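# Separate emitter holder from filter cube, stand it upright

## Task

Detach the emitter holder from the filter cube, then set the holder standing upright next to the remaining half of the cube, with both pieces lying flat on the table top (see the reference image named manual).

## Robot and tools

Robot: two arms, left_arm and right_arm, each with six joints and a parallel gripper. Bases in the scene frame: left_arm at (-0.025, +0.355, +0.025) m, quat_wxyz (+1.000, 0, 0, -0.010); right_arm at (+0.005, -0.335, +0.002) m, quat_wxyz (+1.000, 0, 0, -0.022). A camera stand sits behind the arms.

Frames: the scene frame has its origin at table height midway between the nominal bases, +z up, +x out over the table, left_arm toward +y (arm names do not match image sides). Hand positions, quaternions and velocities in results are given in each arm's own base frame; fixed cameras and the table use the scene frame. Printed hand poses can be off by a few cm, worse at long reach. The gripper's fingers point along its +z, open and close along its y; end_effector_position is the point between the pads, about 1 cm behind the tips.

Joint rows: every command row has 14 plain numbers, left_arm's 7 then right_arm's 7, even if one arm is idle. Per arm the order is wrist pitch, elbow, wrist yaw, wrist roll, shoulder, waist, then gripper opening. All joint numbers are absolute target angles in radians (not offsets), in the same convention that Joint positions prints. Elbow and wrist pitch have reversed sign in everything you send and read. Stated ranges in the arm's own signs: waist -2.618 to 3.054, shoulder 0.000 to 3.142, elbow 0.000 to 3.142 (so -3.142 to 0.000 in your numbers), wrist pitch -1.571 to 1.571, wrist yaw -1.571 to 1.571, wrist roll -2.094 to 2.094. Real ends may differ by up to 0.059 rad; a target beyond that margin and farther out than the current angle is refused, and one past the real end is clipped (reported as "joint sent to its limit"). Opening is on -1 (closed) to +1 (fully open, 0.094 m pad gap); values in between are sent to where grip_measured reads that value. Sending 0 is a real command, so repeat the current value to leave a gripper alone.

execute_actions(actions, cameras): actions is a list of actions; each action is up to 15 rows, one per 1/30 s step, and a short action repeats its last row to fill 15 steps. Per step each joint target is kept within a lead of its measured angle (0.339 rad for waist, shoulder, elbow; 2.2 for wrist joints), and targets implying a hand jump over 200 mm are scaled back. An empty actions list returns a full state with all camera images.

move(target, speed, blend, opening_speed, grip_force, blocking, cameras): target is one 14-number row or a list of up to 15 rows of absolute joint angles plus openings; all joints interpolate together, so hands travel on curves, with no collision avoidance. speed is the top rad/s of the joint with most to travel (0.01 to 12.57, default 0.5), one value or one per target. blend (rad) rounds corners of a list; 0 stops at each. opening_speed (0.2 or more per second on the -1..1 scale) ramps the fingers; use it for gentle closing. grip_force is newtons per pad, 10 to 50 (full), one value or one per arm; it persists. Lower force closes slowly. blocking=false returns after about 0.5 s while the move continues; a new move then replaces it. The result adds a move: line such as done, off_target, moving, held or fault, possibly limits=held.

wait(seconds 0 to 10, cameras) lets time pass with last commands held. stop(cameras) brakes a running move. zoom_image(camera, region [x0,y0,x1,y1], at most 504x504 pixels) enlarges part of the newest image of that camera. show_instructions() shows the reference image. finished_scene(scene) ends the scene irreversibly; the goal must hold without the robot.

Cameras (896x504): cam_head_left, cam_head_right, cam_high, cam_low, cam_left_wrist, cam_right_wrist.

Result lines: Joint positions and Joint velocities list each arm in the joint order above plus the pad gap (m); "within noise" means at rest. Joint targets shows what joints are currently driven toward; resend it to hold still. Tool commands shows present gripper commands. grip_measured is the measured opening on the command scale (reads up to ~2.5 mm wide when empty, narrower than a squeezed part). grip_effort_nm is the gripper motor effort, negative when closing; it is not pad force. Joint torques include gravity, offsets and noise; numbers 2, 5, 6 wrap at ±28 N m. "joint command not followed" means the clearance check altered targets (it does not keep the grippers apart).

Cautions: avoid dropping the parts, releasing them while moving, slamming, hard pushes, or letting anything leave the table. Never let the arms collide or one gripper pinch the other's fingers. Avoid straining a wrist camera cable. Holding loads, reaching far or pushing into unreachable poses heats motors: MOTOR HOT at 75 °C, fold-and-idle fault at 90 °C. Loose objects may occasionally be nudged by outside disturbances.

Each tool is called after "Call:" as name(argument=value, ...), one argument or row to a line, values as JSON.

Reference images:

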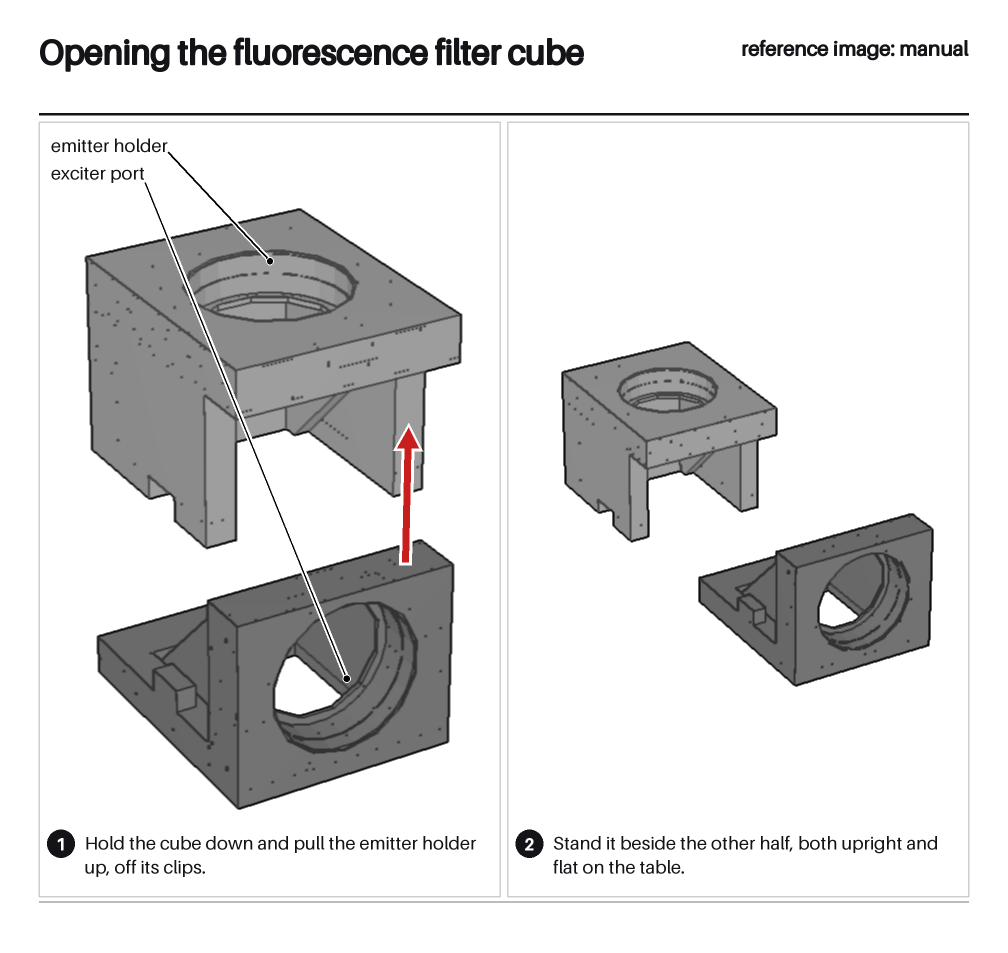

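## Session

Call:
execute_actions(
  actions=[],
)

Scene clock: 0.00 s.
left_arm: end_effector_position=(+0.3882, -0.0015, +0.3983) grip_measured=+1.000 grip_effort_nm=n/a end_effector_quat_wxyz=(+0.696, +0.000, +0.718, -0.010) | right_arm: end_effector_position=(+0.4113, -0.0020, +0.1383) grip_measured=+1.000 grip_effort_nm=n/a end_effector_quat_wxyz=(+0.613, +0.024, +0.787, -0.064)
Joint names: [wrist pitch, elbow, wrist yaw, wrist roll, shoulder, waist]
Joint positions: left_arm=[0.017 -1.05 0.016 -0.013 1.064 0.001 0.094] | right_arm=[-0.799 -0.433 0.215 -0.019 1.481 0.086 0.094]
Joint velocities: within noise
Joint torques (N m): no reading
Heat: left arm: 22 °C; right arm: 23 °C.
Joint targets: left_arm=[0.019 -1.059 0.016 -0.014 1.056 0.001] | right_arm=[-0.800 -0.441 0.217 -0.020 1.473 0.086]
Tool commands: left_gripper/opening=+1.0 right_gripper/opening=+1.0

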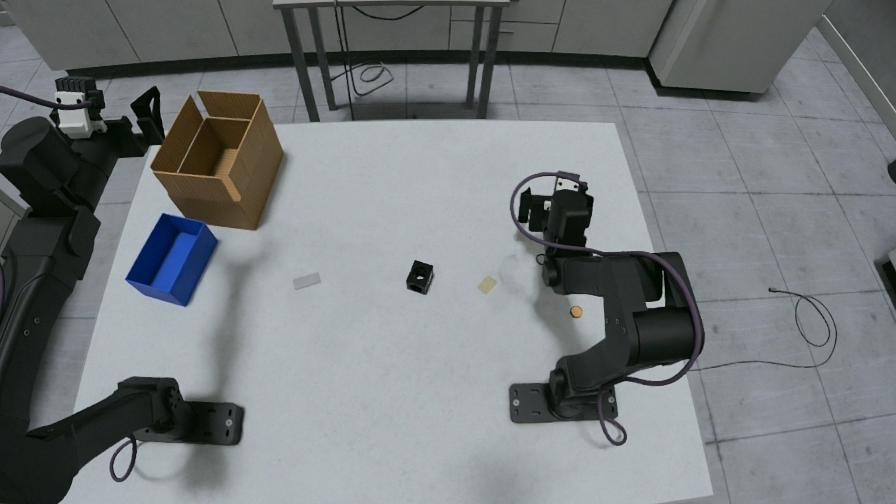

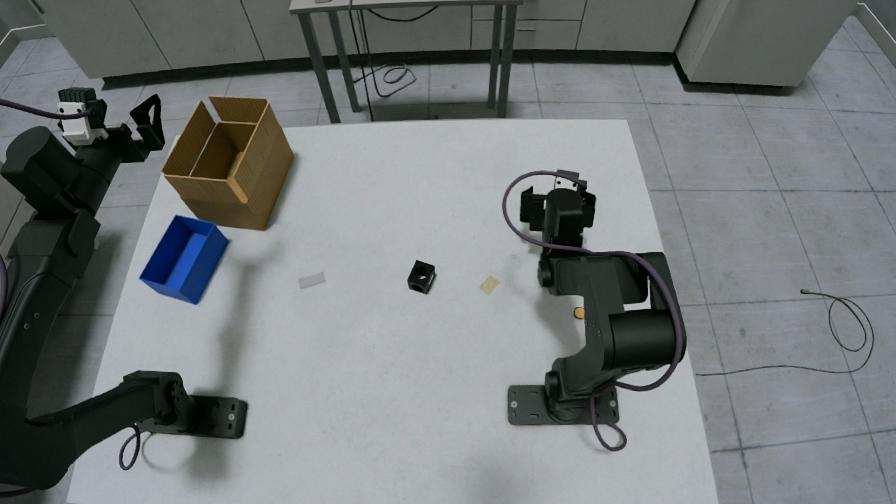

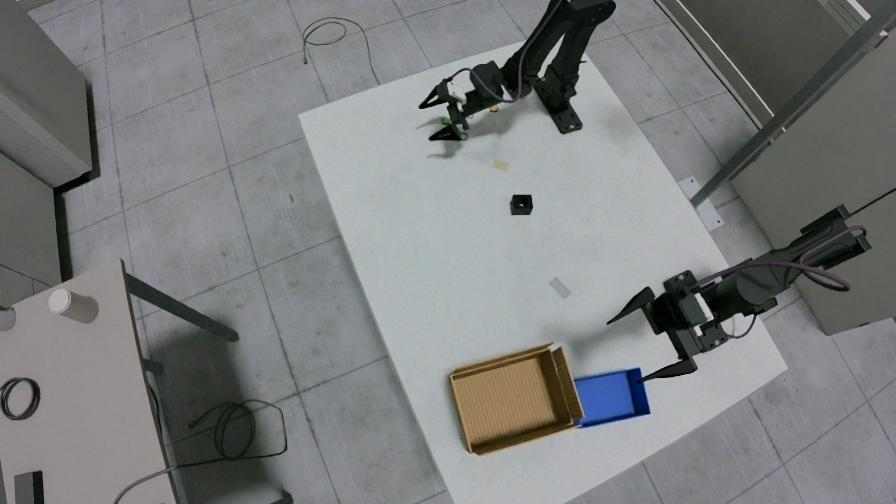

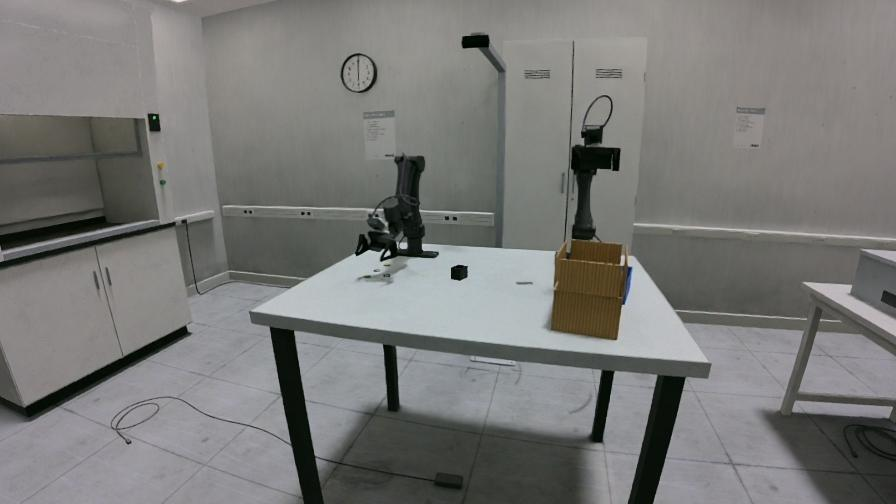

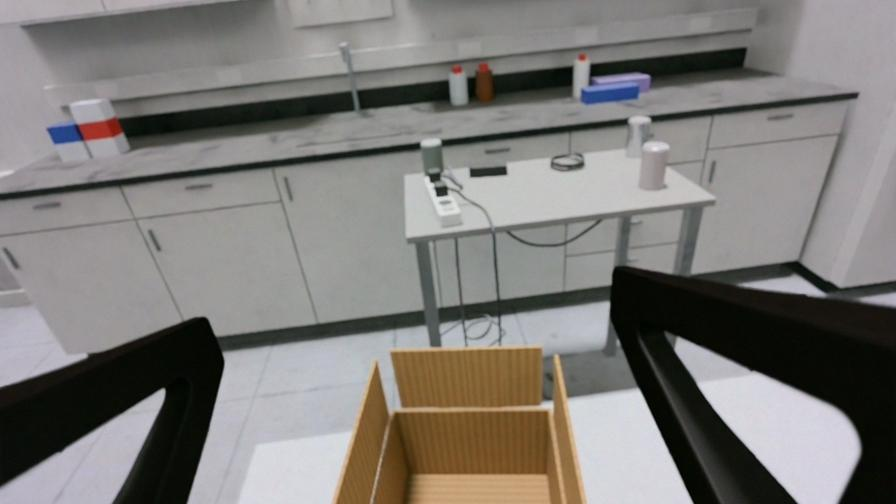

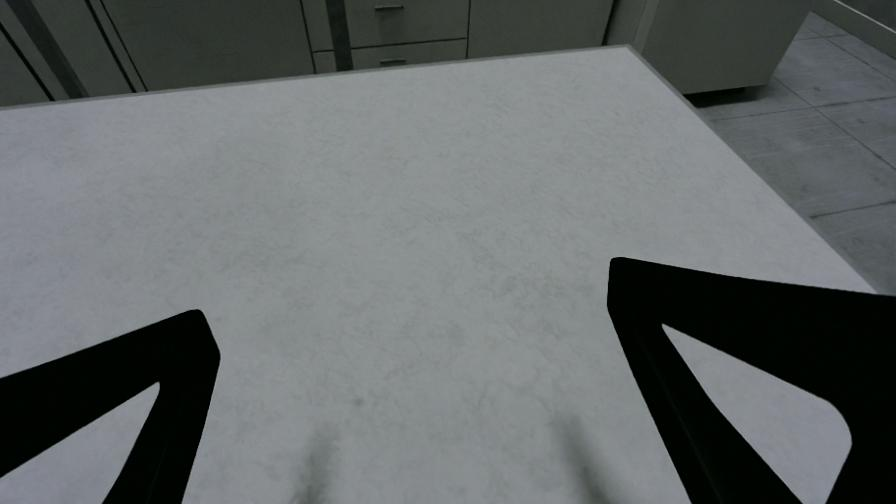

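Call:
zoom_image(
  camera="cam_head_left",
  region=[380, 240, 460, 310],
)

Call:
zoom_image(
  camera="cam_high",
  region=[490, 170, 560, 230],
)

Call:
zoom_image(
  camera="cam_low",
  region=[430, 250, 490, 295],
)

Scaled by 6.300 from the camera's 896x504 image, which has a finer 1280x720 frame.

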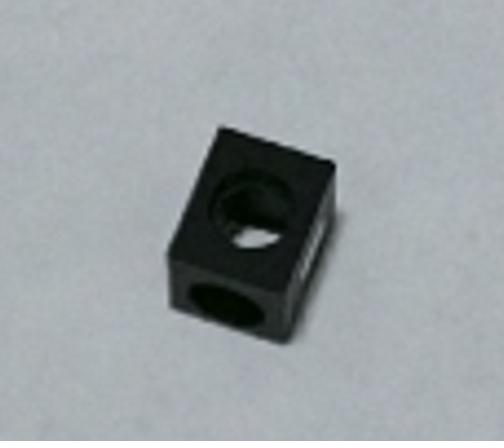

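Scaled by 7.200 from the camera's 896x504 image, which has a finer 1280x720 frame.

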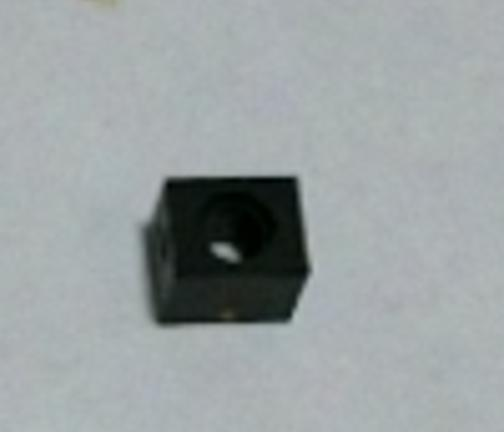

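Scaled by 8.400 from the camera's 896x504 image, which has a finer 1280x720 frame.

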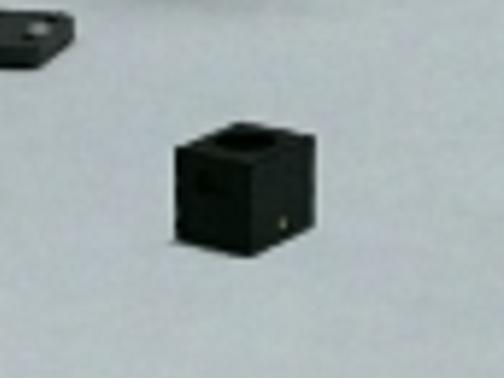

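Call:
move(
  target=[
    [1.0955,-1.774,0,0,1.679,-0.9,1,1.317,-1.486,0,0,1.469,0.65,1],
  ],
  speed=0.9,
  cameras=["cam_head_left","cam_left_wrist","cam_right_wrist"],
)

Call:
zoom_image(
  camera="cam_left_wrist",
  region=[300, 100, 700, 400],
)

Scene clock: 10.87 s.
left_arm: end_effector_position=(+0.2609, -0.3281, +0.2503) grip_measured=+1.000 grip_effort_nm=0.05 end_effector_quat_wxyz=(+0.252, +0.415, +0.865, -0.125) | right_arm: end_effector_position=(+0.2455, +0.1843, +0.1945) grip_measured=+1.000 grip_effort_nm=0.01 end_effector_quat_wxyz=(+0.124, -0.317, +0.940, +0.038)
Joint names: [wrist pitch, elbow, wrist yaw, wrist roll, shoulder, waist]
Joint positions: left_arm=[1.084 -1.748 0.005 -0.006 1.665 -0.899 0.094] | right_arm=[1.29 -1.461 0.005 -0.008 1.481 0.644 0.094]
Joint torques (N m): left_arm=[-1.29 -7.38 -0.07 0.04 -5.65 -0.01] | right_arm=[-0.49 -8.66 -0.07 0.04 -6.49 0.46]
Heat: left arm: 24 °C; right arm: 23 °C.
Joint targets: left_arm=[1.096 -1.774 0.000 0.000 1.679 -0.900] | right_arm=[1.317 -1.486 0.000 0.000 1.469 0.650]
move: done
Images, in order (width x height): cam_head_left 896x504, cam_left_wrist 896x504, cam_right_wrist 896x504.

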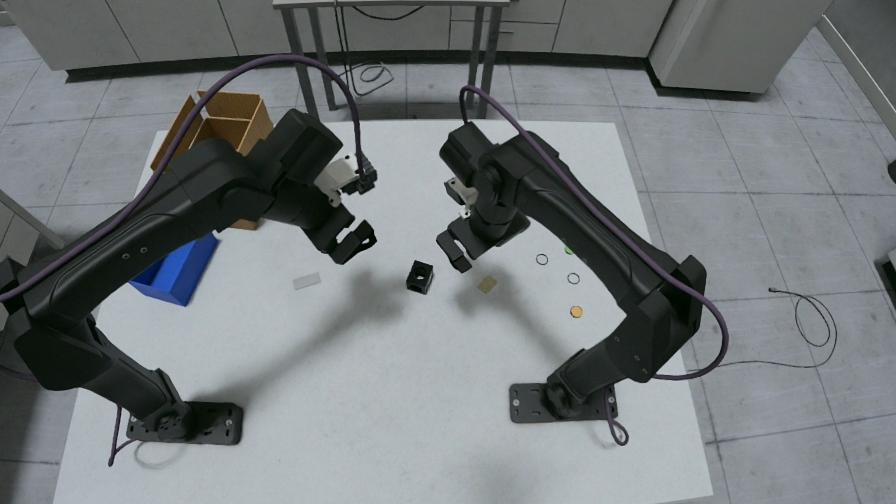

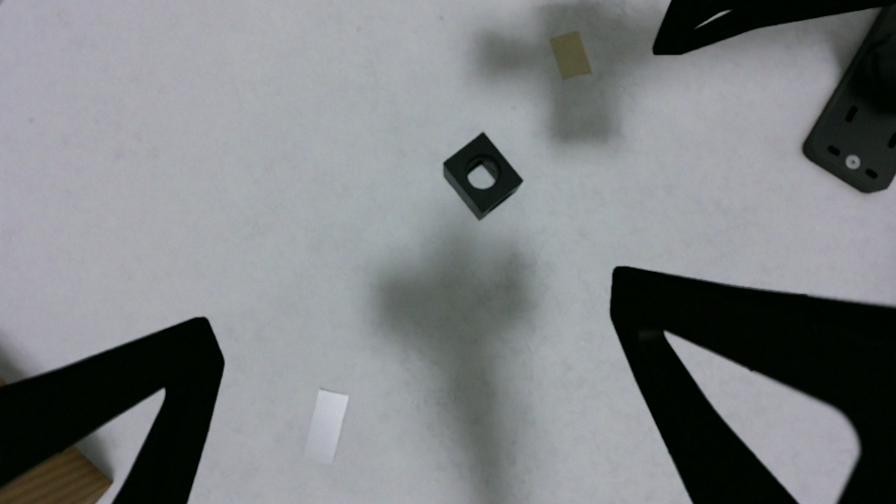

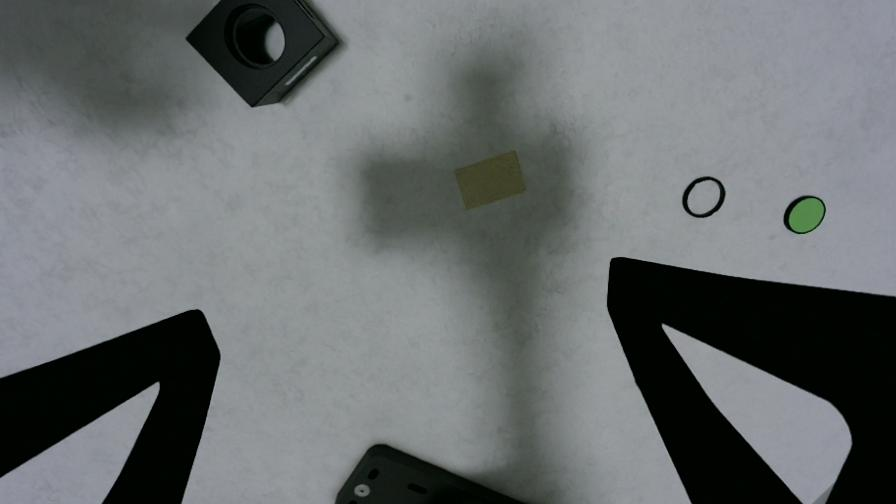

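Scaled by 1.260 from the camera's 896x504 image, which has a finer 1280x720 frame.

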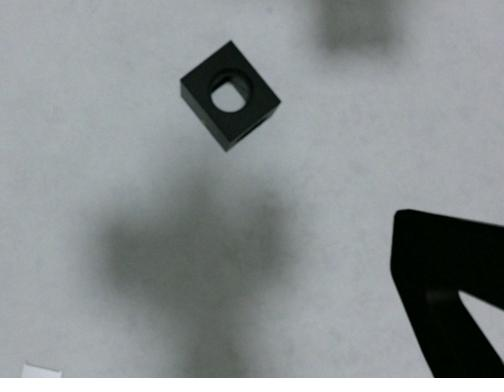

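Call:
zoom_image(
  camera="cam_right_wrist",
  region=[160, 0, 360, 120],
)

Call:
zoom_image(
  camera="cam_left_wrist",
  region=[430, 120, 540, 230],
)

Scaled by 2.520 from the camera's 896x504 image, which has a finer 1280x720 frame.

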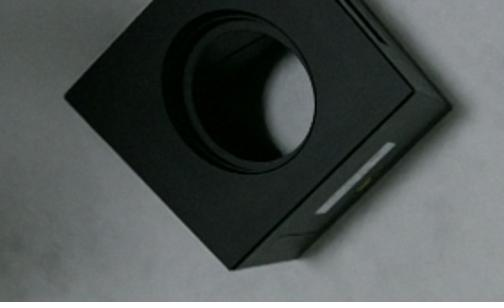

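Scaled by 4.582 from the camera's 896x504 image, which has a finer 1280x720 frame.

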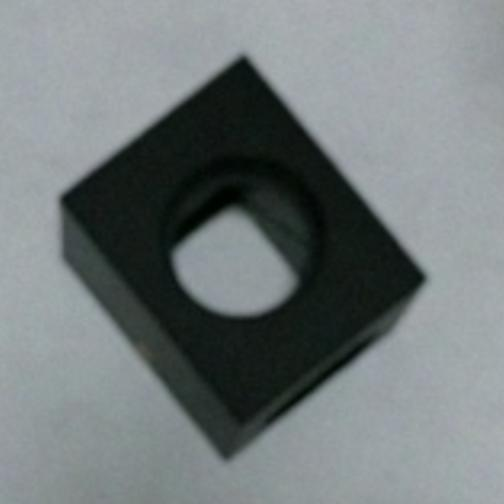

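Call:
move(
  target=[0.022,-0.62,0,0,1.048,-0.947,1,0.798,-0.623,0,0,0.525,0.88,1],
  speed=1.0,
  cameras=["cam_left_wrist","cam_right_wrist"],
)

Scene clock: 16.77 s.
left_arm: end_effector_position=(+0.2142, -0.2922, +0.1823) grip_measured=+1.000 grip_effort_nm=0.05 end_effector_quat_wxyz=(+0.459, +0.387, +0.764, -0.236) | right_arm: end_effector_position=(+0.1418, +0.1694, +0.1728) grip_measured=+1.000 grip_effort_nm=0.01 end_effector_quat_wxyz=(+0.378, -0.386, +0.823, +0.173)
Joint names: [wrist pitch, elbow, wrist yaw, wrist roll, shoulder, waist]
Joint positions: left_arm=[0.043 -0.628 0.004 -0.005 1.072 -0.939 0.094] | right_arm=[0.808 -0.632 0.003 -0.006 0.537 0.872 0.094]
Joint torques (N m): left_arm=[-2.14 -5.29 -0.06 0.04 -4.16 -0.61] | right_arm=[-1.7 -6.09 -0.02 0.03 0.32 0.65]
Heat: left arm: 24 °C; right arm: 23 °C.
Joint targets: left_arm=[0.022 -0.620 0.000 0.000 1.048 -0.947] | right_arm=[0.798 -0.623 0.000 0.000 0.525 0.880]
move: done
Images, in order (width x height): cam_left_wrist 896x504, cam_right_wrist 896x504.

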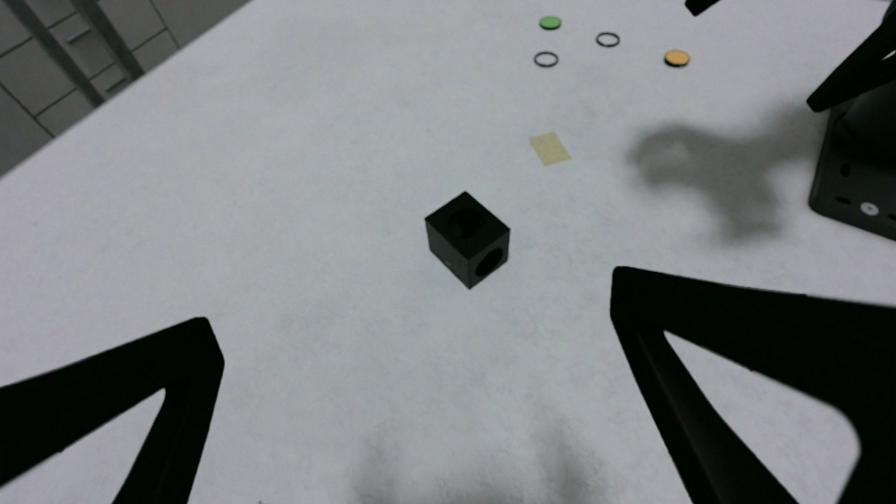

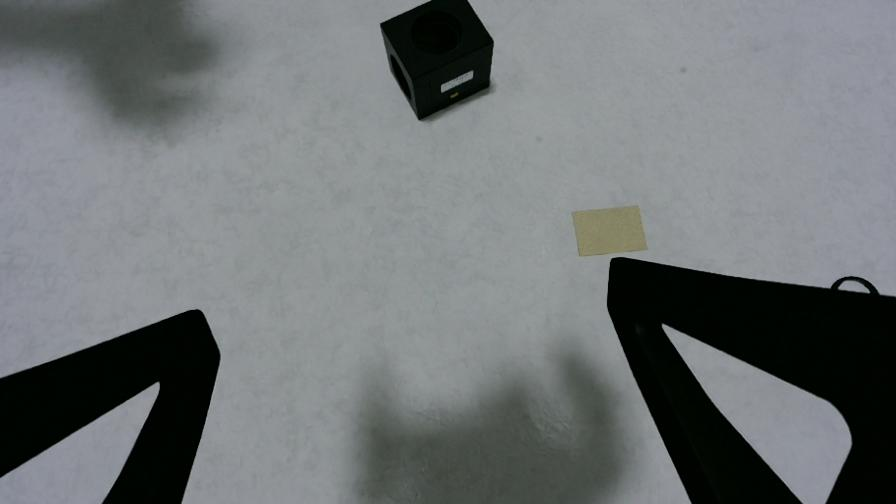

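Call:
zoom_image(
  camera="cam_right_wrist",
  region=[370, 0, 510, 130],
)

Call:
zoom_image(
  camera="cam_left_wrist",
  region=[415, 180, 525, 300],
)

Scaled by 3.600 from the camera's 896x504 image, which has a finer 1280x720 frame.

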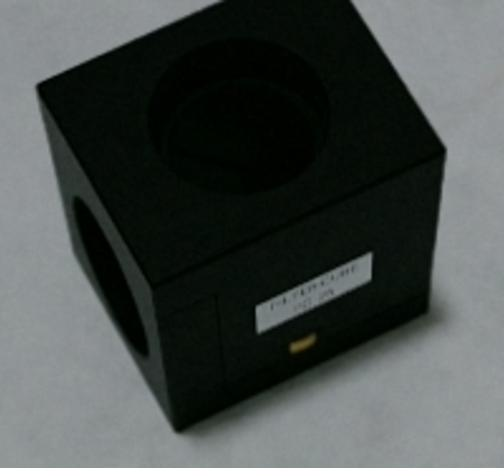

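Scaled by 4.200 from the camera's 896x504 image, which has a finer 1280x720 frame.

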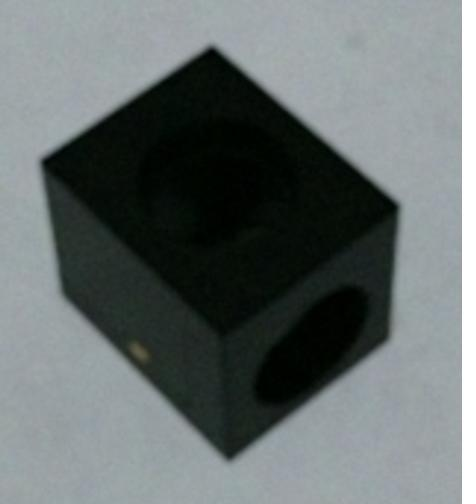

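Call:
move(
  target=[0.079,-1.015,-0.97,-0.92,1.947,-1.432,1,1.299,-1.724,0,1.08,1.996,0.87,1],
  speed=0.9,
  cameras=["cam_left_wrist","cam_right_wrist","cam_head_left"],
)

Scene clock: 26.37 s.
left_arm: end_effector_position=(+0.2024, -0.3757, +0.0560) grip_measured=+1.000 grip_effort_nm=0.05 end_effector_quat_wxyz=(+0.501, +0.097, +0.858, -0.057) | right_arm: end_effector_position=(+0.2455, +0.2942, +0.0977) grip_measured=+1.000 grip_effort_nm=0.01 end_effector_quat_wxyz=(+0.004, +0.098, +0.995, +0.008)
Joint names: [wrist pitch, elbow, wrist yaw, wrist roll, shoulder, waist]
Joint positions: left_arm=[0.067 -0.994 -0.95 -0.908 1.931 -1.43 0.094] | right_arm=[1.265 -1.7 -0.002 1.068 1.987 0.872 0.094]
Joint torques (N m): left_arm=[-1.12 -6.06 -0.64 -0.15 -6.89 -0.13] | right_arm=[-0.03 -8.34 0.02 0.11 -9.16 -0.24]
Heat: left arm: 26 °C; right arm: 24 °C.
Joint targets: left_arm=[0.079 -1.015 -0.970 -0.920 1.947 -1.432] | right_arm=[1.299 -1.724 0.000 1.080 1.996 0.870]
move: done
Images, in order (width x height): cam_head_left 896x504, cam_left_wrist 896x504, cam_right_wrist 896x504.

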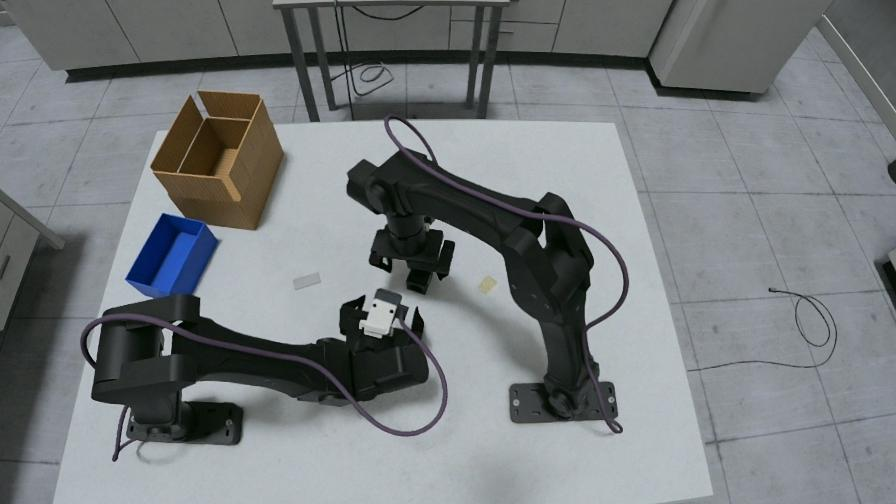

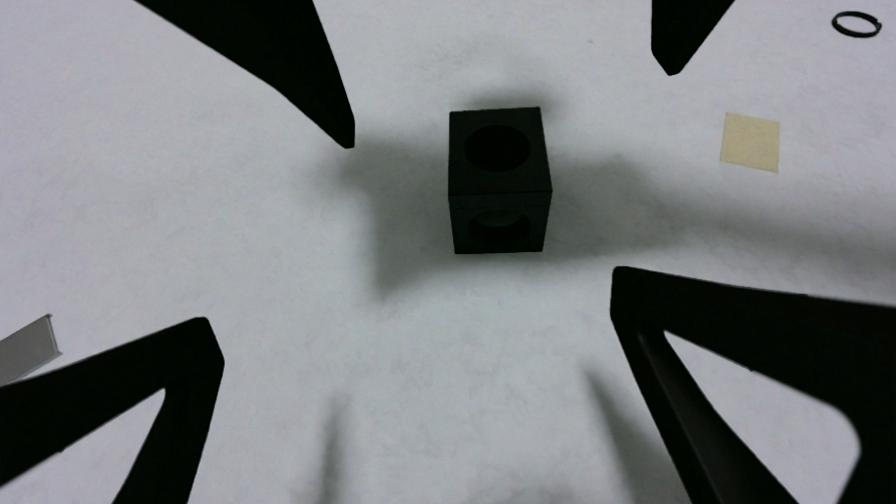

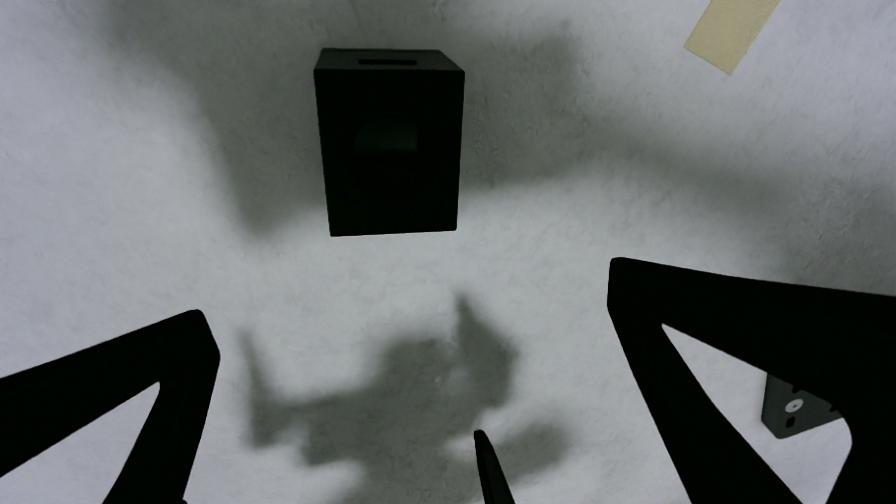

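Call:
move(
  target=[-0.17,-1.035,-0.89,-0.725,2.05,-1.385,1,1.36,-1.868,0,1.125,2.088,0.823,1],
  speed=0.5,
  cameras=["cam_left_wrist","cam_right_wrist","cam_low"],
)

Scene clock: 32.37 s.
left_arm: end_effector_position=(+0.2165, -0.4044, +0.0385) grip_measured=+1.000 grip_effort_nm=0.05 end_effector_quat_wxyz=(+0.504, +0.135, +0.850, -0.076) | right_arm: end_effector_position=(+0.2714, +0.2979, +0.1042) grip_measured=+1.000 grip_effort_nm=0.01 end_effector_quat_wxyz=(+0.005, +0.142, +0.990, +0.010)
Joint names: [wrist pitch, elbow, wrist yaw, wrist roll, shoulder, waist]
Joint positions: left_arm=[-0.155 -1.013 -0.887 -0.728 2.029 -1.391 0.094] | right_arm=[1.325 -1.843 -0.003 1.114 2.067 0.828 0.094]
Joint torques (N m): left_arm=[-1.55 -5.97 -0.39 0 -7.16 0.57] | right_arm=[0.03 -8.43 0.02 0.11 -8.88 -0.53]
Heat: left arm: 25 °C; right arm: 23 °C.
Joint targets: left_arm=[-0.170 -1.035 -0.890 -0.725 2.050 -1.385] | right_arm=[1.360 -1.868 0.000 1.125 2.088 0.823]
move: done
Images, in order (width x height): cam_low 896x504, cam_left_wrist 896x504, cam_right_wrist 896x504.

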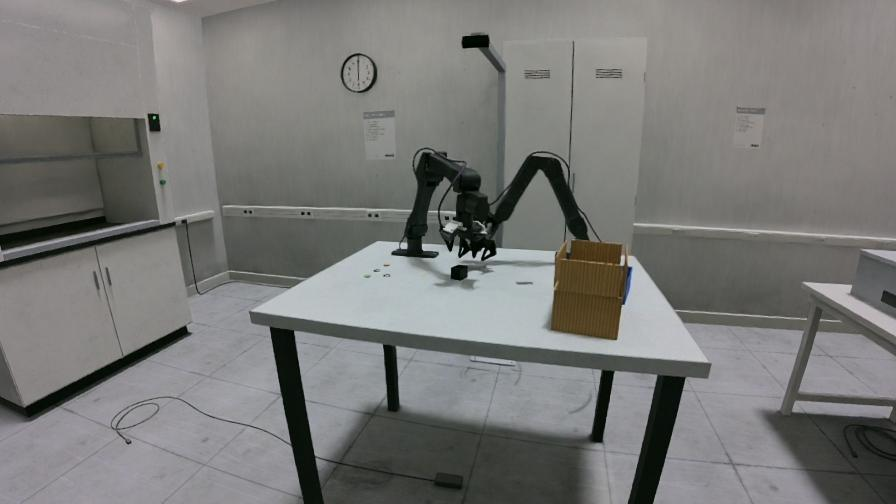

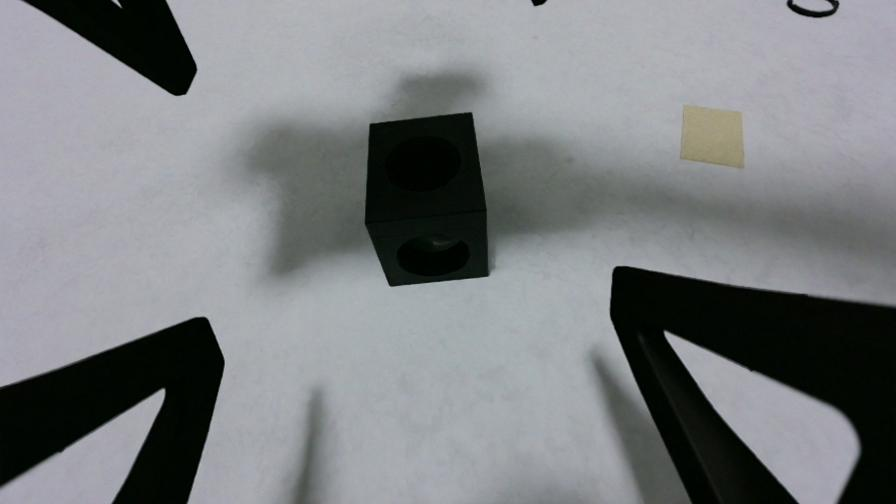

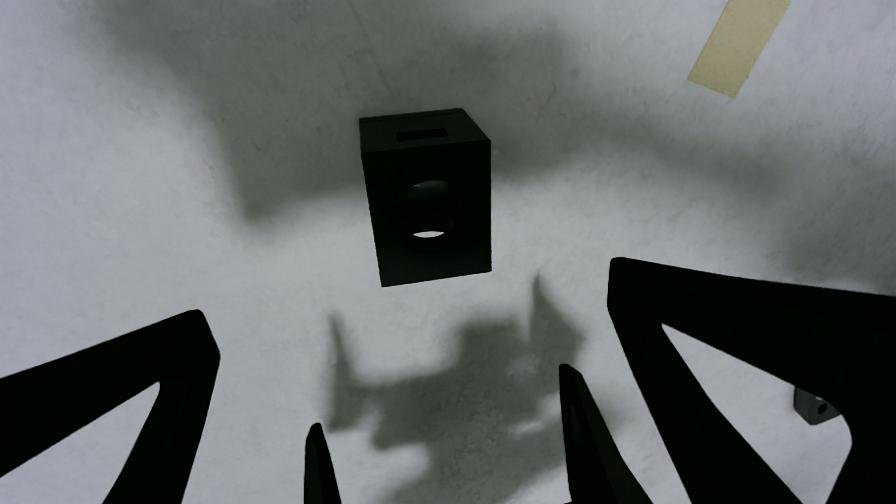

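Call:
move(
  target=[
    [-0.17,-1.035,-0.89,-0.725,2.05,-1.385,1,1.372,-1.888,0,1.115,2.106,0.804,1],
    [-0.17,-1.035,-0.89,-0.725,2.05,-1.385,1,1.107,-1.659,0,1.115,2.141,0.804,1],
  ],
  speed=0.4,
  blend=0.03,
  cameras=["cam_left_wrist","cam_right_wrist"],
)

Scene clock: 52.17 s.
left_arm: end_effector_position=(+0.2165, -0.4045, +0.0386) grip_measured=+1.000 grip_effort_nm=0.05 end_effector_quat_wxyz=(+0.504, +0.135, +0.849, -0.077) | right_arm: end_effector_position=(+0.2809, +0.2974, +0.0385) grip_measured=+1.000 grip_effort_nm=0.01 end_effector_quat_wxyz=(+0.003, +0.151, +0.988, +0.008)
Joint names: [wrist pitch, elbow, wrist yaw, wrist roll, shoulder, waist]
Joint positions: left_arm=[-0.155 -1.013 -0.887 -0.728 2.029 -1.391 0.094] | right_arm=[1.097 -1.667 -0.004 1.114 2.124 0.81 0.094]
Joint torques (N m): left_arm=[-1.59 -6.02 -0.39 -0.01 -7.17 0.51] | right_arm=[-0.2 -5.05 0.03 0.01 -9.5 -0.58]
Heat: left arm: 25 °C; right arm: 24 °C.
Joint targets: left_arm=[-0.170 -1.035 -0.890 -0.725 2.050 -1.385] | right_arm=[1.107 -1.659 0.000 1.115 2.141 0.804]
move: done; blend cut to 0.01 rad at target 1
Images, in order (width x height): cam_left_wrist 896x504, cam_right_wrist 896x504.

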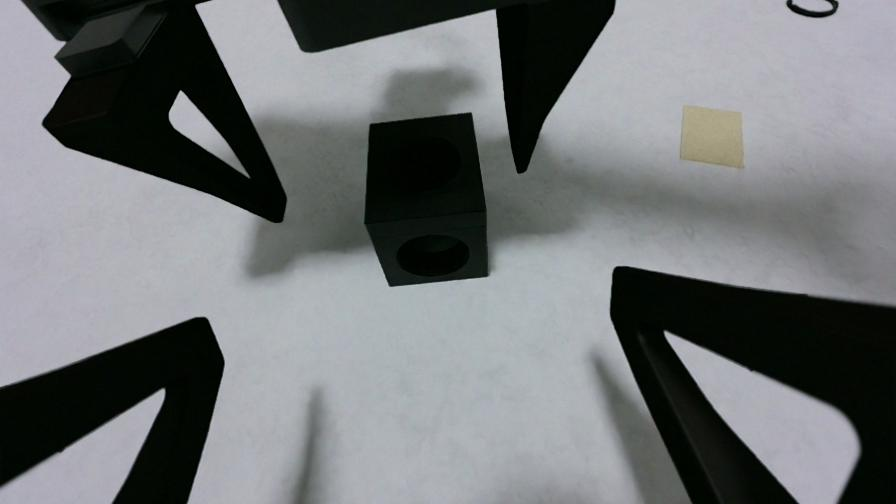

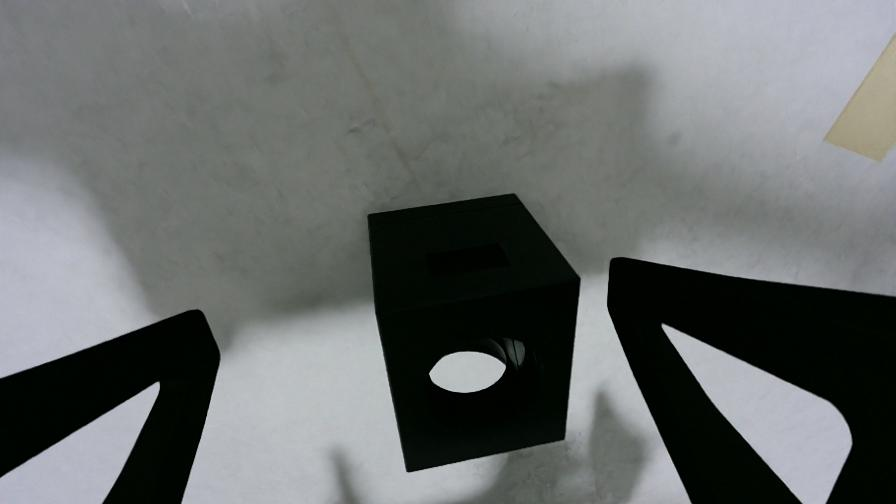

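Call:
move(
  target=[
    [-0.367,-1.095,-0.812,-0.605,2.215,-1.285,1,1.058,-1.586,0,1.096,2.117,0.785,1],
  ],
  speed=0.25,
  cameras=["cam_left_wrist","cam_right_wrist"],
)

Scene clock: 55.57 s.
left_arm: end_effector_position=(+0.2584, -0.4193, +0.0038) grip_measured=+1.000 grip_effort_nm=0.05 end_effector_quat_wxyz=(+0.504, +0.137, +0.849, -0.080) | right_arm: end_effector_position=(+0.2784, +0.2859, +0.0225) grip_measured=+1.000 grip_effort_nm=0.01 end_effector_quat_wxyz=(-0.005, +0.152, +0.988, -0.001)
Joint names: [wrist pitch, elbow, wrist yaw, wrist roll, shoulder, waist]
Joint positions: left_arm=[-0.352 -1.074 -0.811 -0.608 2.193 -1.289 0.094] | right_arm=[1.056 -1.602 -0.007 1.098 2.124 0.793 0.094]
Joint torques (N m): left_arm=[-1.69 -5.65 -0.34 -0.01 -8.01 0.35] | right_arm=[-0.23 -4.26 0.06 -0.05 -11.26 -0.7]
Heat: left arm: 25 °C; right arm: 24 °C.
Joint targets: left_arm=[-0.367 -1.095 -0.812 -0.605 2.215 -1.285] | right_arm=[1.058 -1.586 0.000 1.096 2.117 0.785]
move: done
Images, in order (width x height): cam_left_wrist 896x504, cam_right_wrist 896x504.

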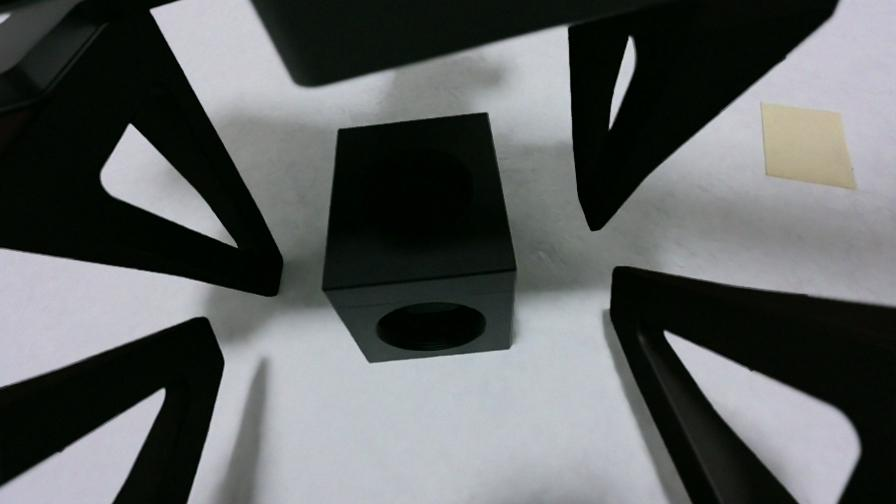

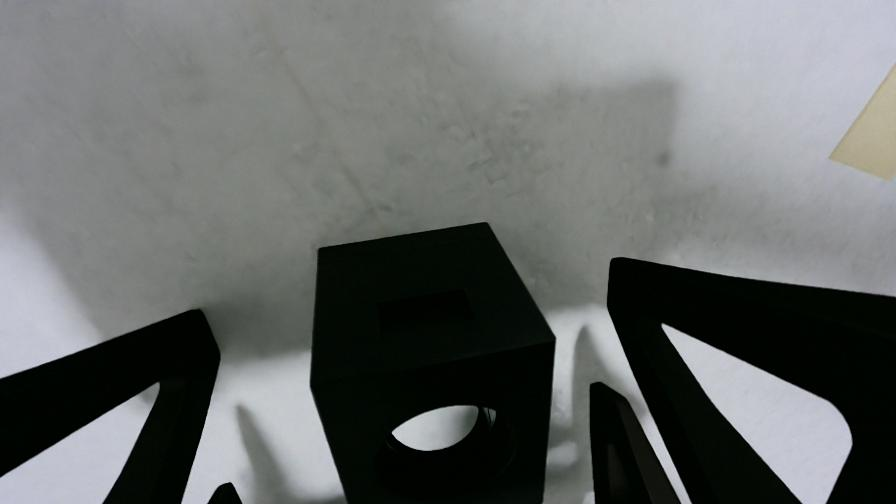

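Call:
move(
  target=[
    [-0.3715,-1.118,-0.812,-0.605,2.242,-1.2885,1,1.058,-1.586,0,1.096,2.117,0.785,1],
    [-0.3715,-1.118,-0.812,-0.605,2.242,-1.2885,-0.1,1.058,-1.586,0,1.096,2.117,0.785,-0.1],
  ],
  speed=0.25,
  opening_speed=1.2,
  cameras=["cam_left_wrist","cam_right_wrist"],
)

Scene clock: 58.77 s.
left_arm: end_effector_position=(+0.2604, -0.4241, +0.0003) grip_measured=-0.098 grip_effort_nm=-0.04 end_effector_quat_wxyz=(+0.506, +0.136, +0.848, -0.080) | right_arm: end_effector_position=(+0.2785, +0.2858, +0.0212) grip_measured=-0.093 grip_effort_nm=-0.35 end_effector_quat_wxyz=(-0.005, +0.150, +0.989, +0.000)
Joint names: [wrist pitch, elbow, wrist yaw, wrist roll, shoulder, waist]
Joint positions: left_arm=[-0.357 -1.097 -0.814 -0.607 2.218 -1.289 0.042] | right_arm=[1.049 -1.597 -0.008 1.094 2.124 0.792 0.043]
Joint torques (N m): left_arm=[-1.69 -5.68 -0.28 0 -8.03 0.08] | right_arm=[-0.17 -4.67 0.07 0.01 -11.25 -0.65]
Heat: left arm: 25 °C; right arm: 25 °C.
Joint targets: left_arm=[-0.372 -1.118 -0.812 -0.605 2.242 -1.289] | right_arm=[1.058 -1.586 0.000 1.096 2.117 0.785]
move: done
Images, in order (width x height): cam_left_wrist 896x504, cam_right_wrist 896x504.

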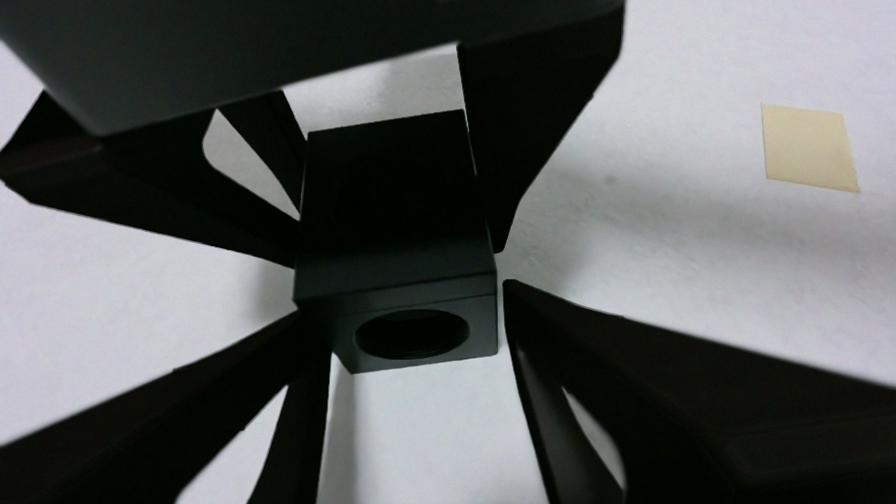

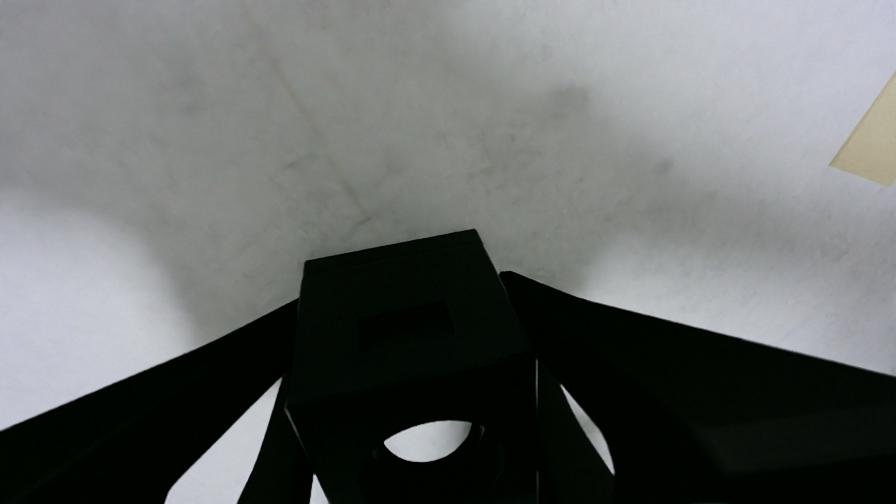

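Call:
move(
  target=[
    [-0.3715,-1.118,-0.812,-0.605,2.242,-1.2885,-0.4,1.058,-1.586,0,1.096,2.117,0.785,-0.4],
  ],
  speed=0.25,
  opening_speed=0.4,
  cameras=["cam_left_wrist","cam_right_wrist"],
)

Scene clock: 60.33 s.
left_arm: end_effector_position=(+0.2610, -0.4235, +0.0006) grip_measured=-0.187 grip_effort_nm=-0.98 end_effector_quat_wxyz=(+0.507, +0.131, +0.848, -0.081) | right_arm: end_effector_position=(+0.2783, +0.2856, +0.0213) grip_measured=-0.128 grip_effort_nm=-1.02 end_effector_quat_wxyz=(-0.005, +0.146, +0.989, +0.000)
Joint names: [wrist pitch, elbow, wrist yaw, wrist roll, shoulder, waist]
Joint positions: left_arm=[-0.357 -1.097 -0.817 -0.616 2.218 -1.288 0.038] | right_arm=[1.05 -1.597 -0.008 1.085 2.124 0.792 0.041]
Joint torques (N m): left_arm=[-1.71 -5.68 -0.25 0.1 -8.01 -0.01] | right_arm=[-0.18 -4.64 0.08 0.09 -11.28 -0.61]
Heat: left arm: 25 °C; right arm: 25 °C.
Joint targets: left_arm=[-0.372 -1.118 -0.812 -0.605 2.242 -1.289] | right_arm=[1.058 -1.586 0.000 1.096 2.117 0.785]
move: done
Images, in order (width x height): cam_left_wrist 896x504, cam_right_wrist 896x504.

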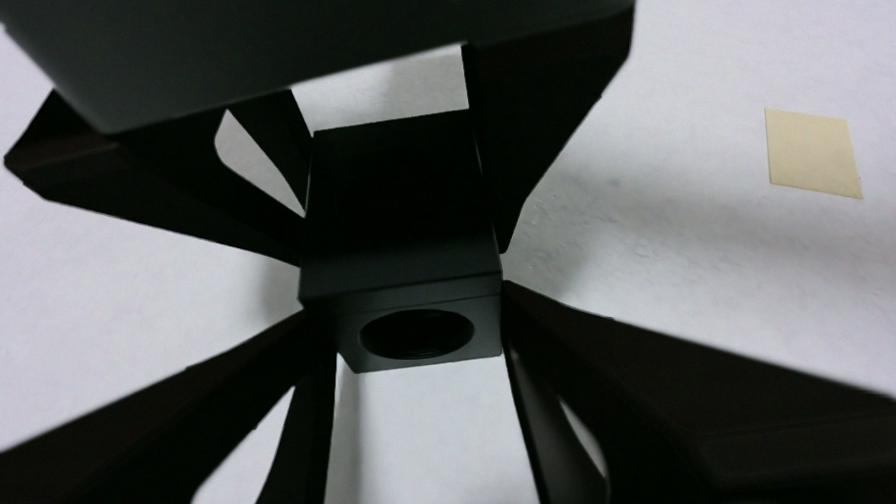

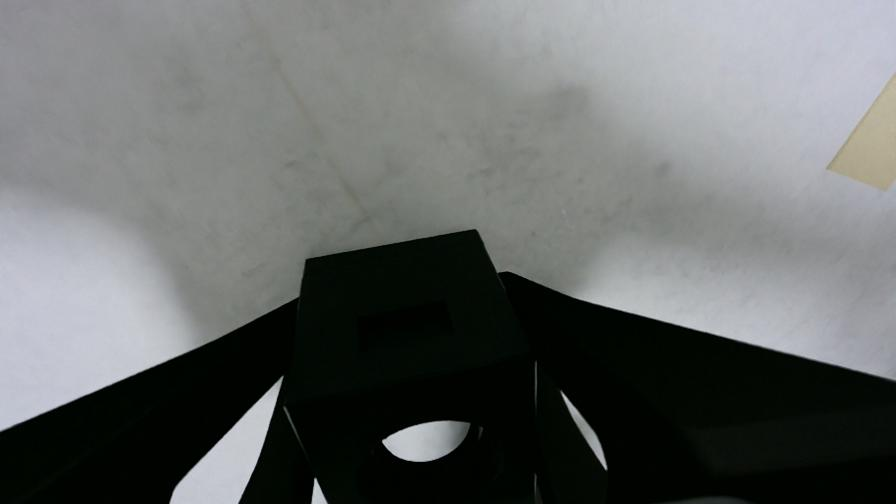

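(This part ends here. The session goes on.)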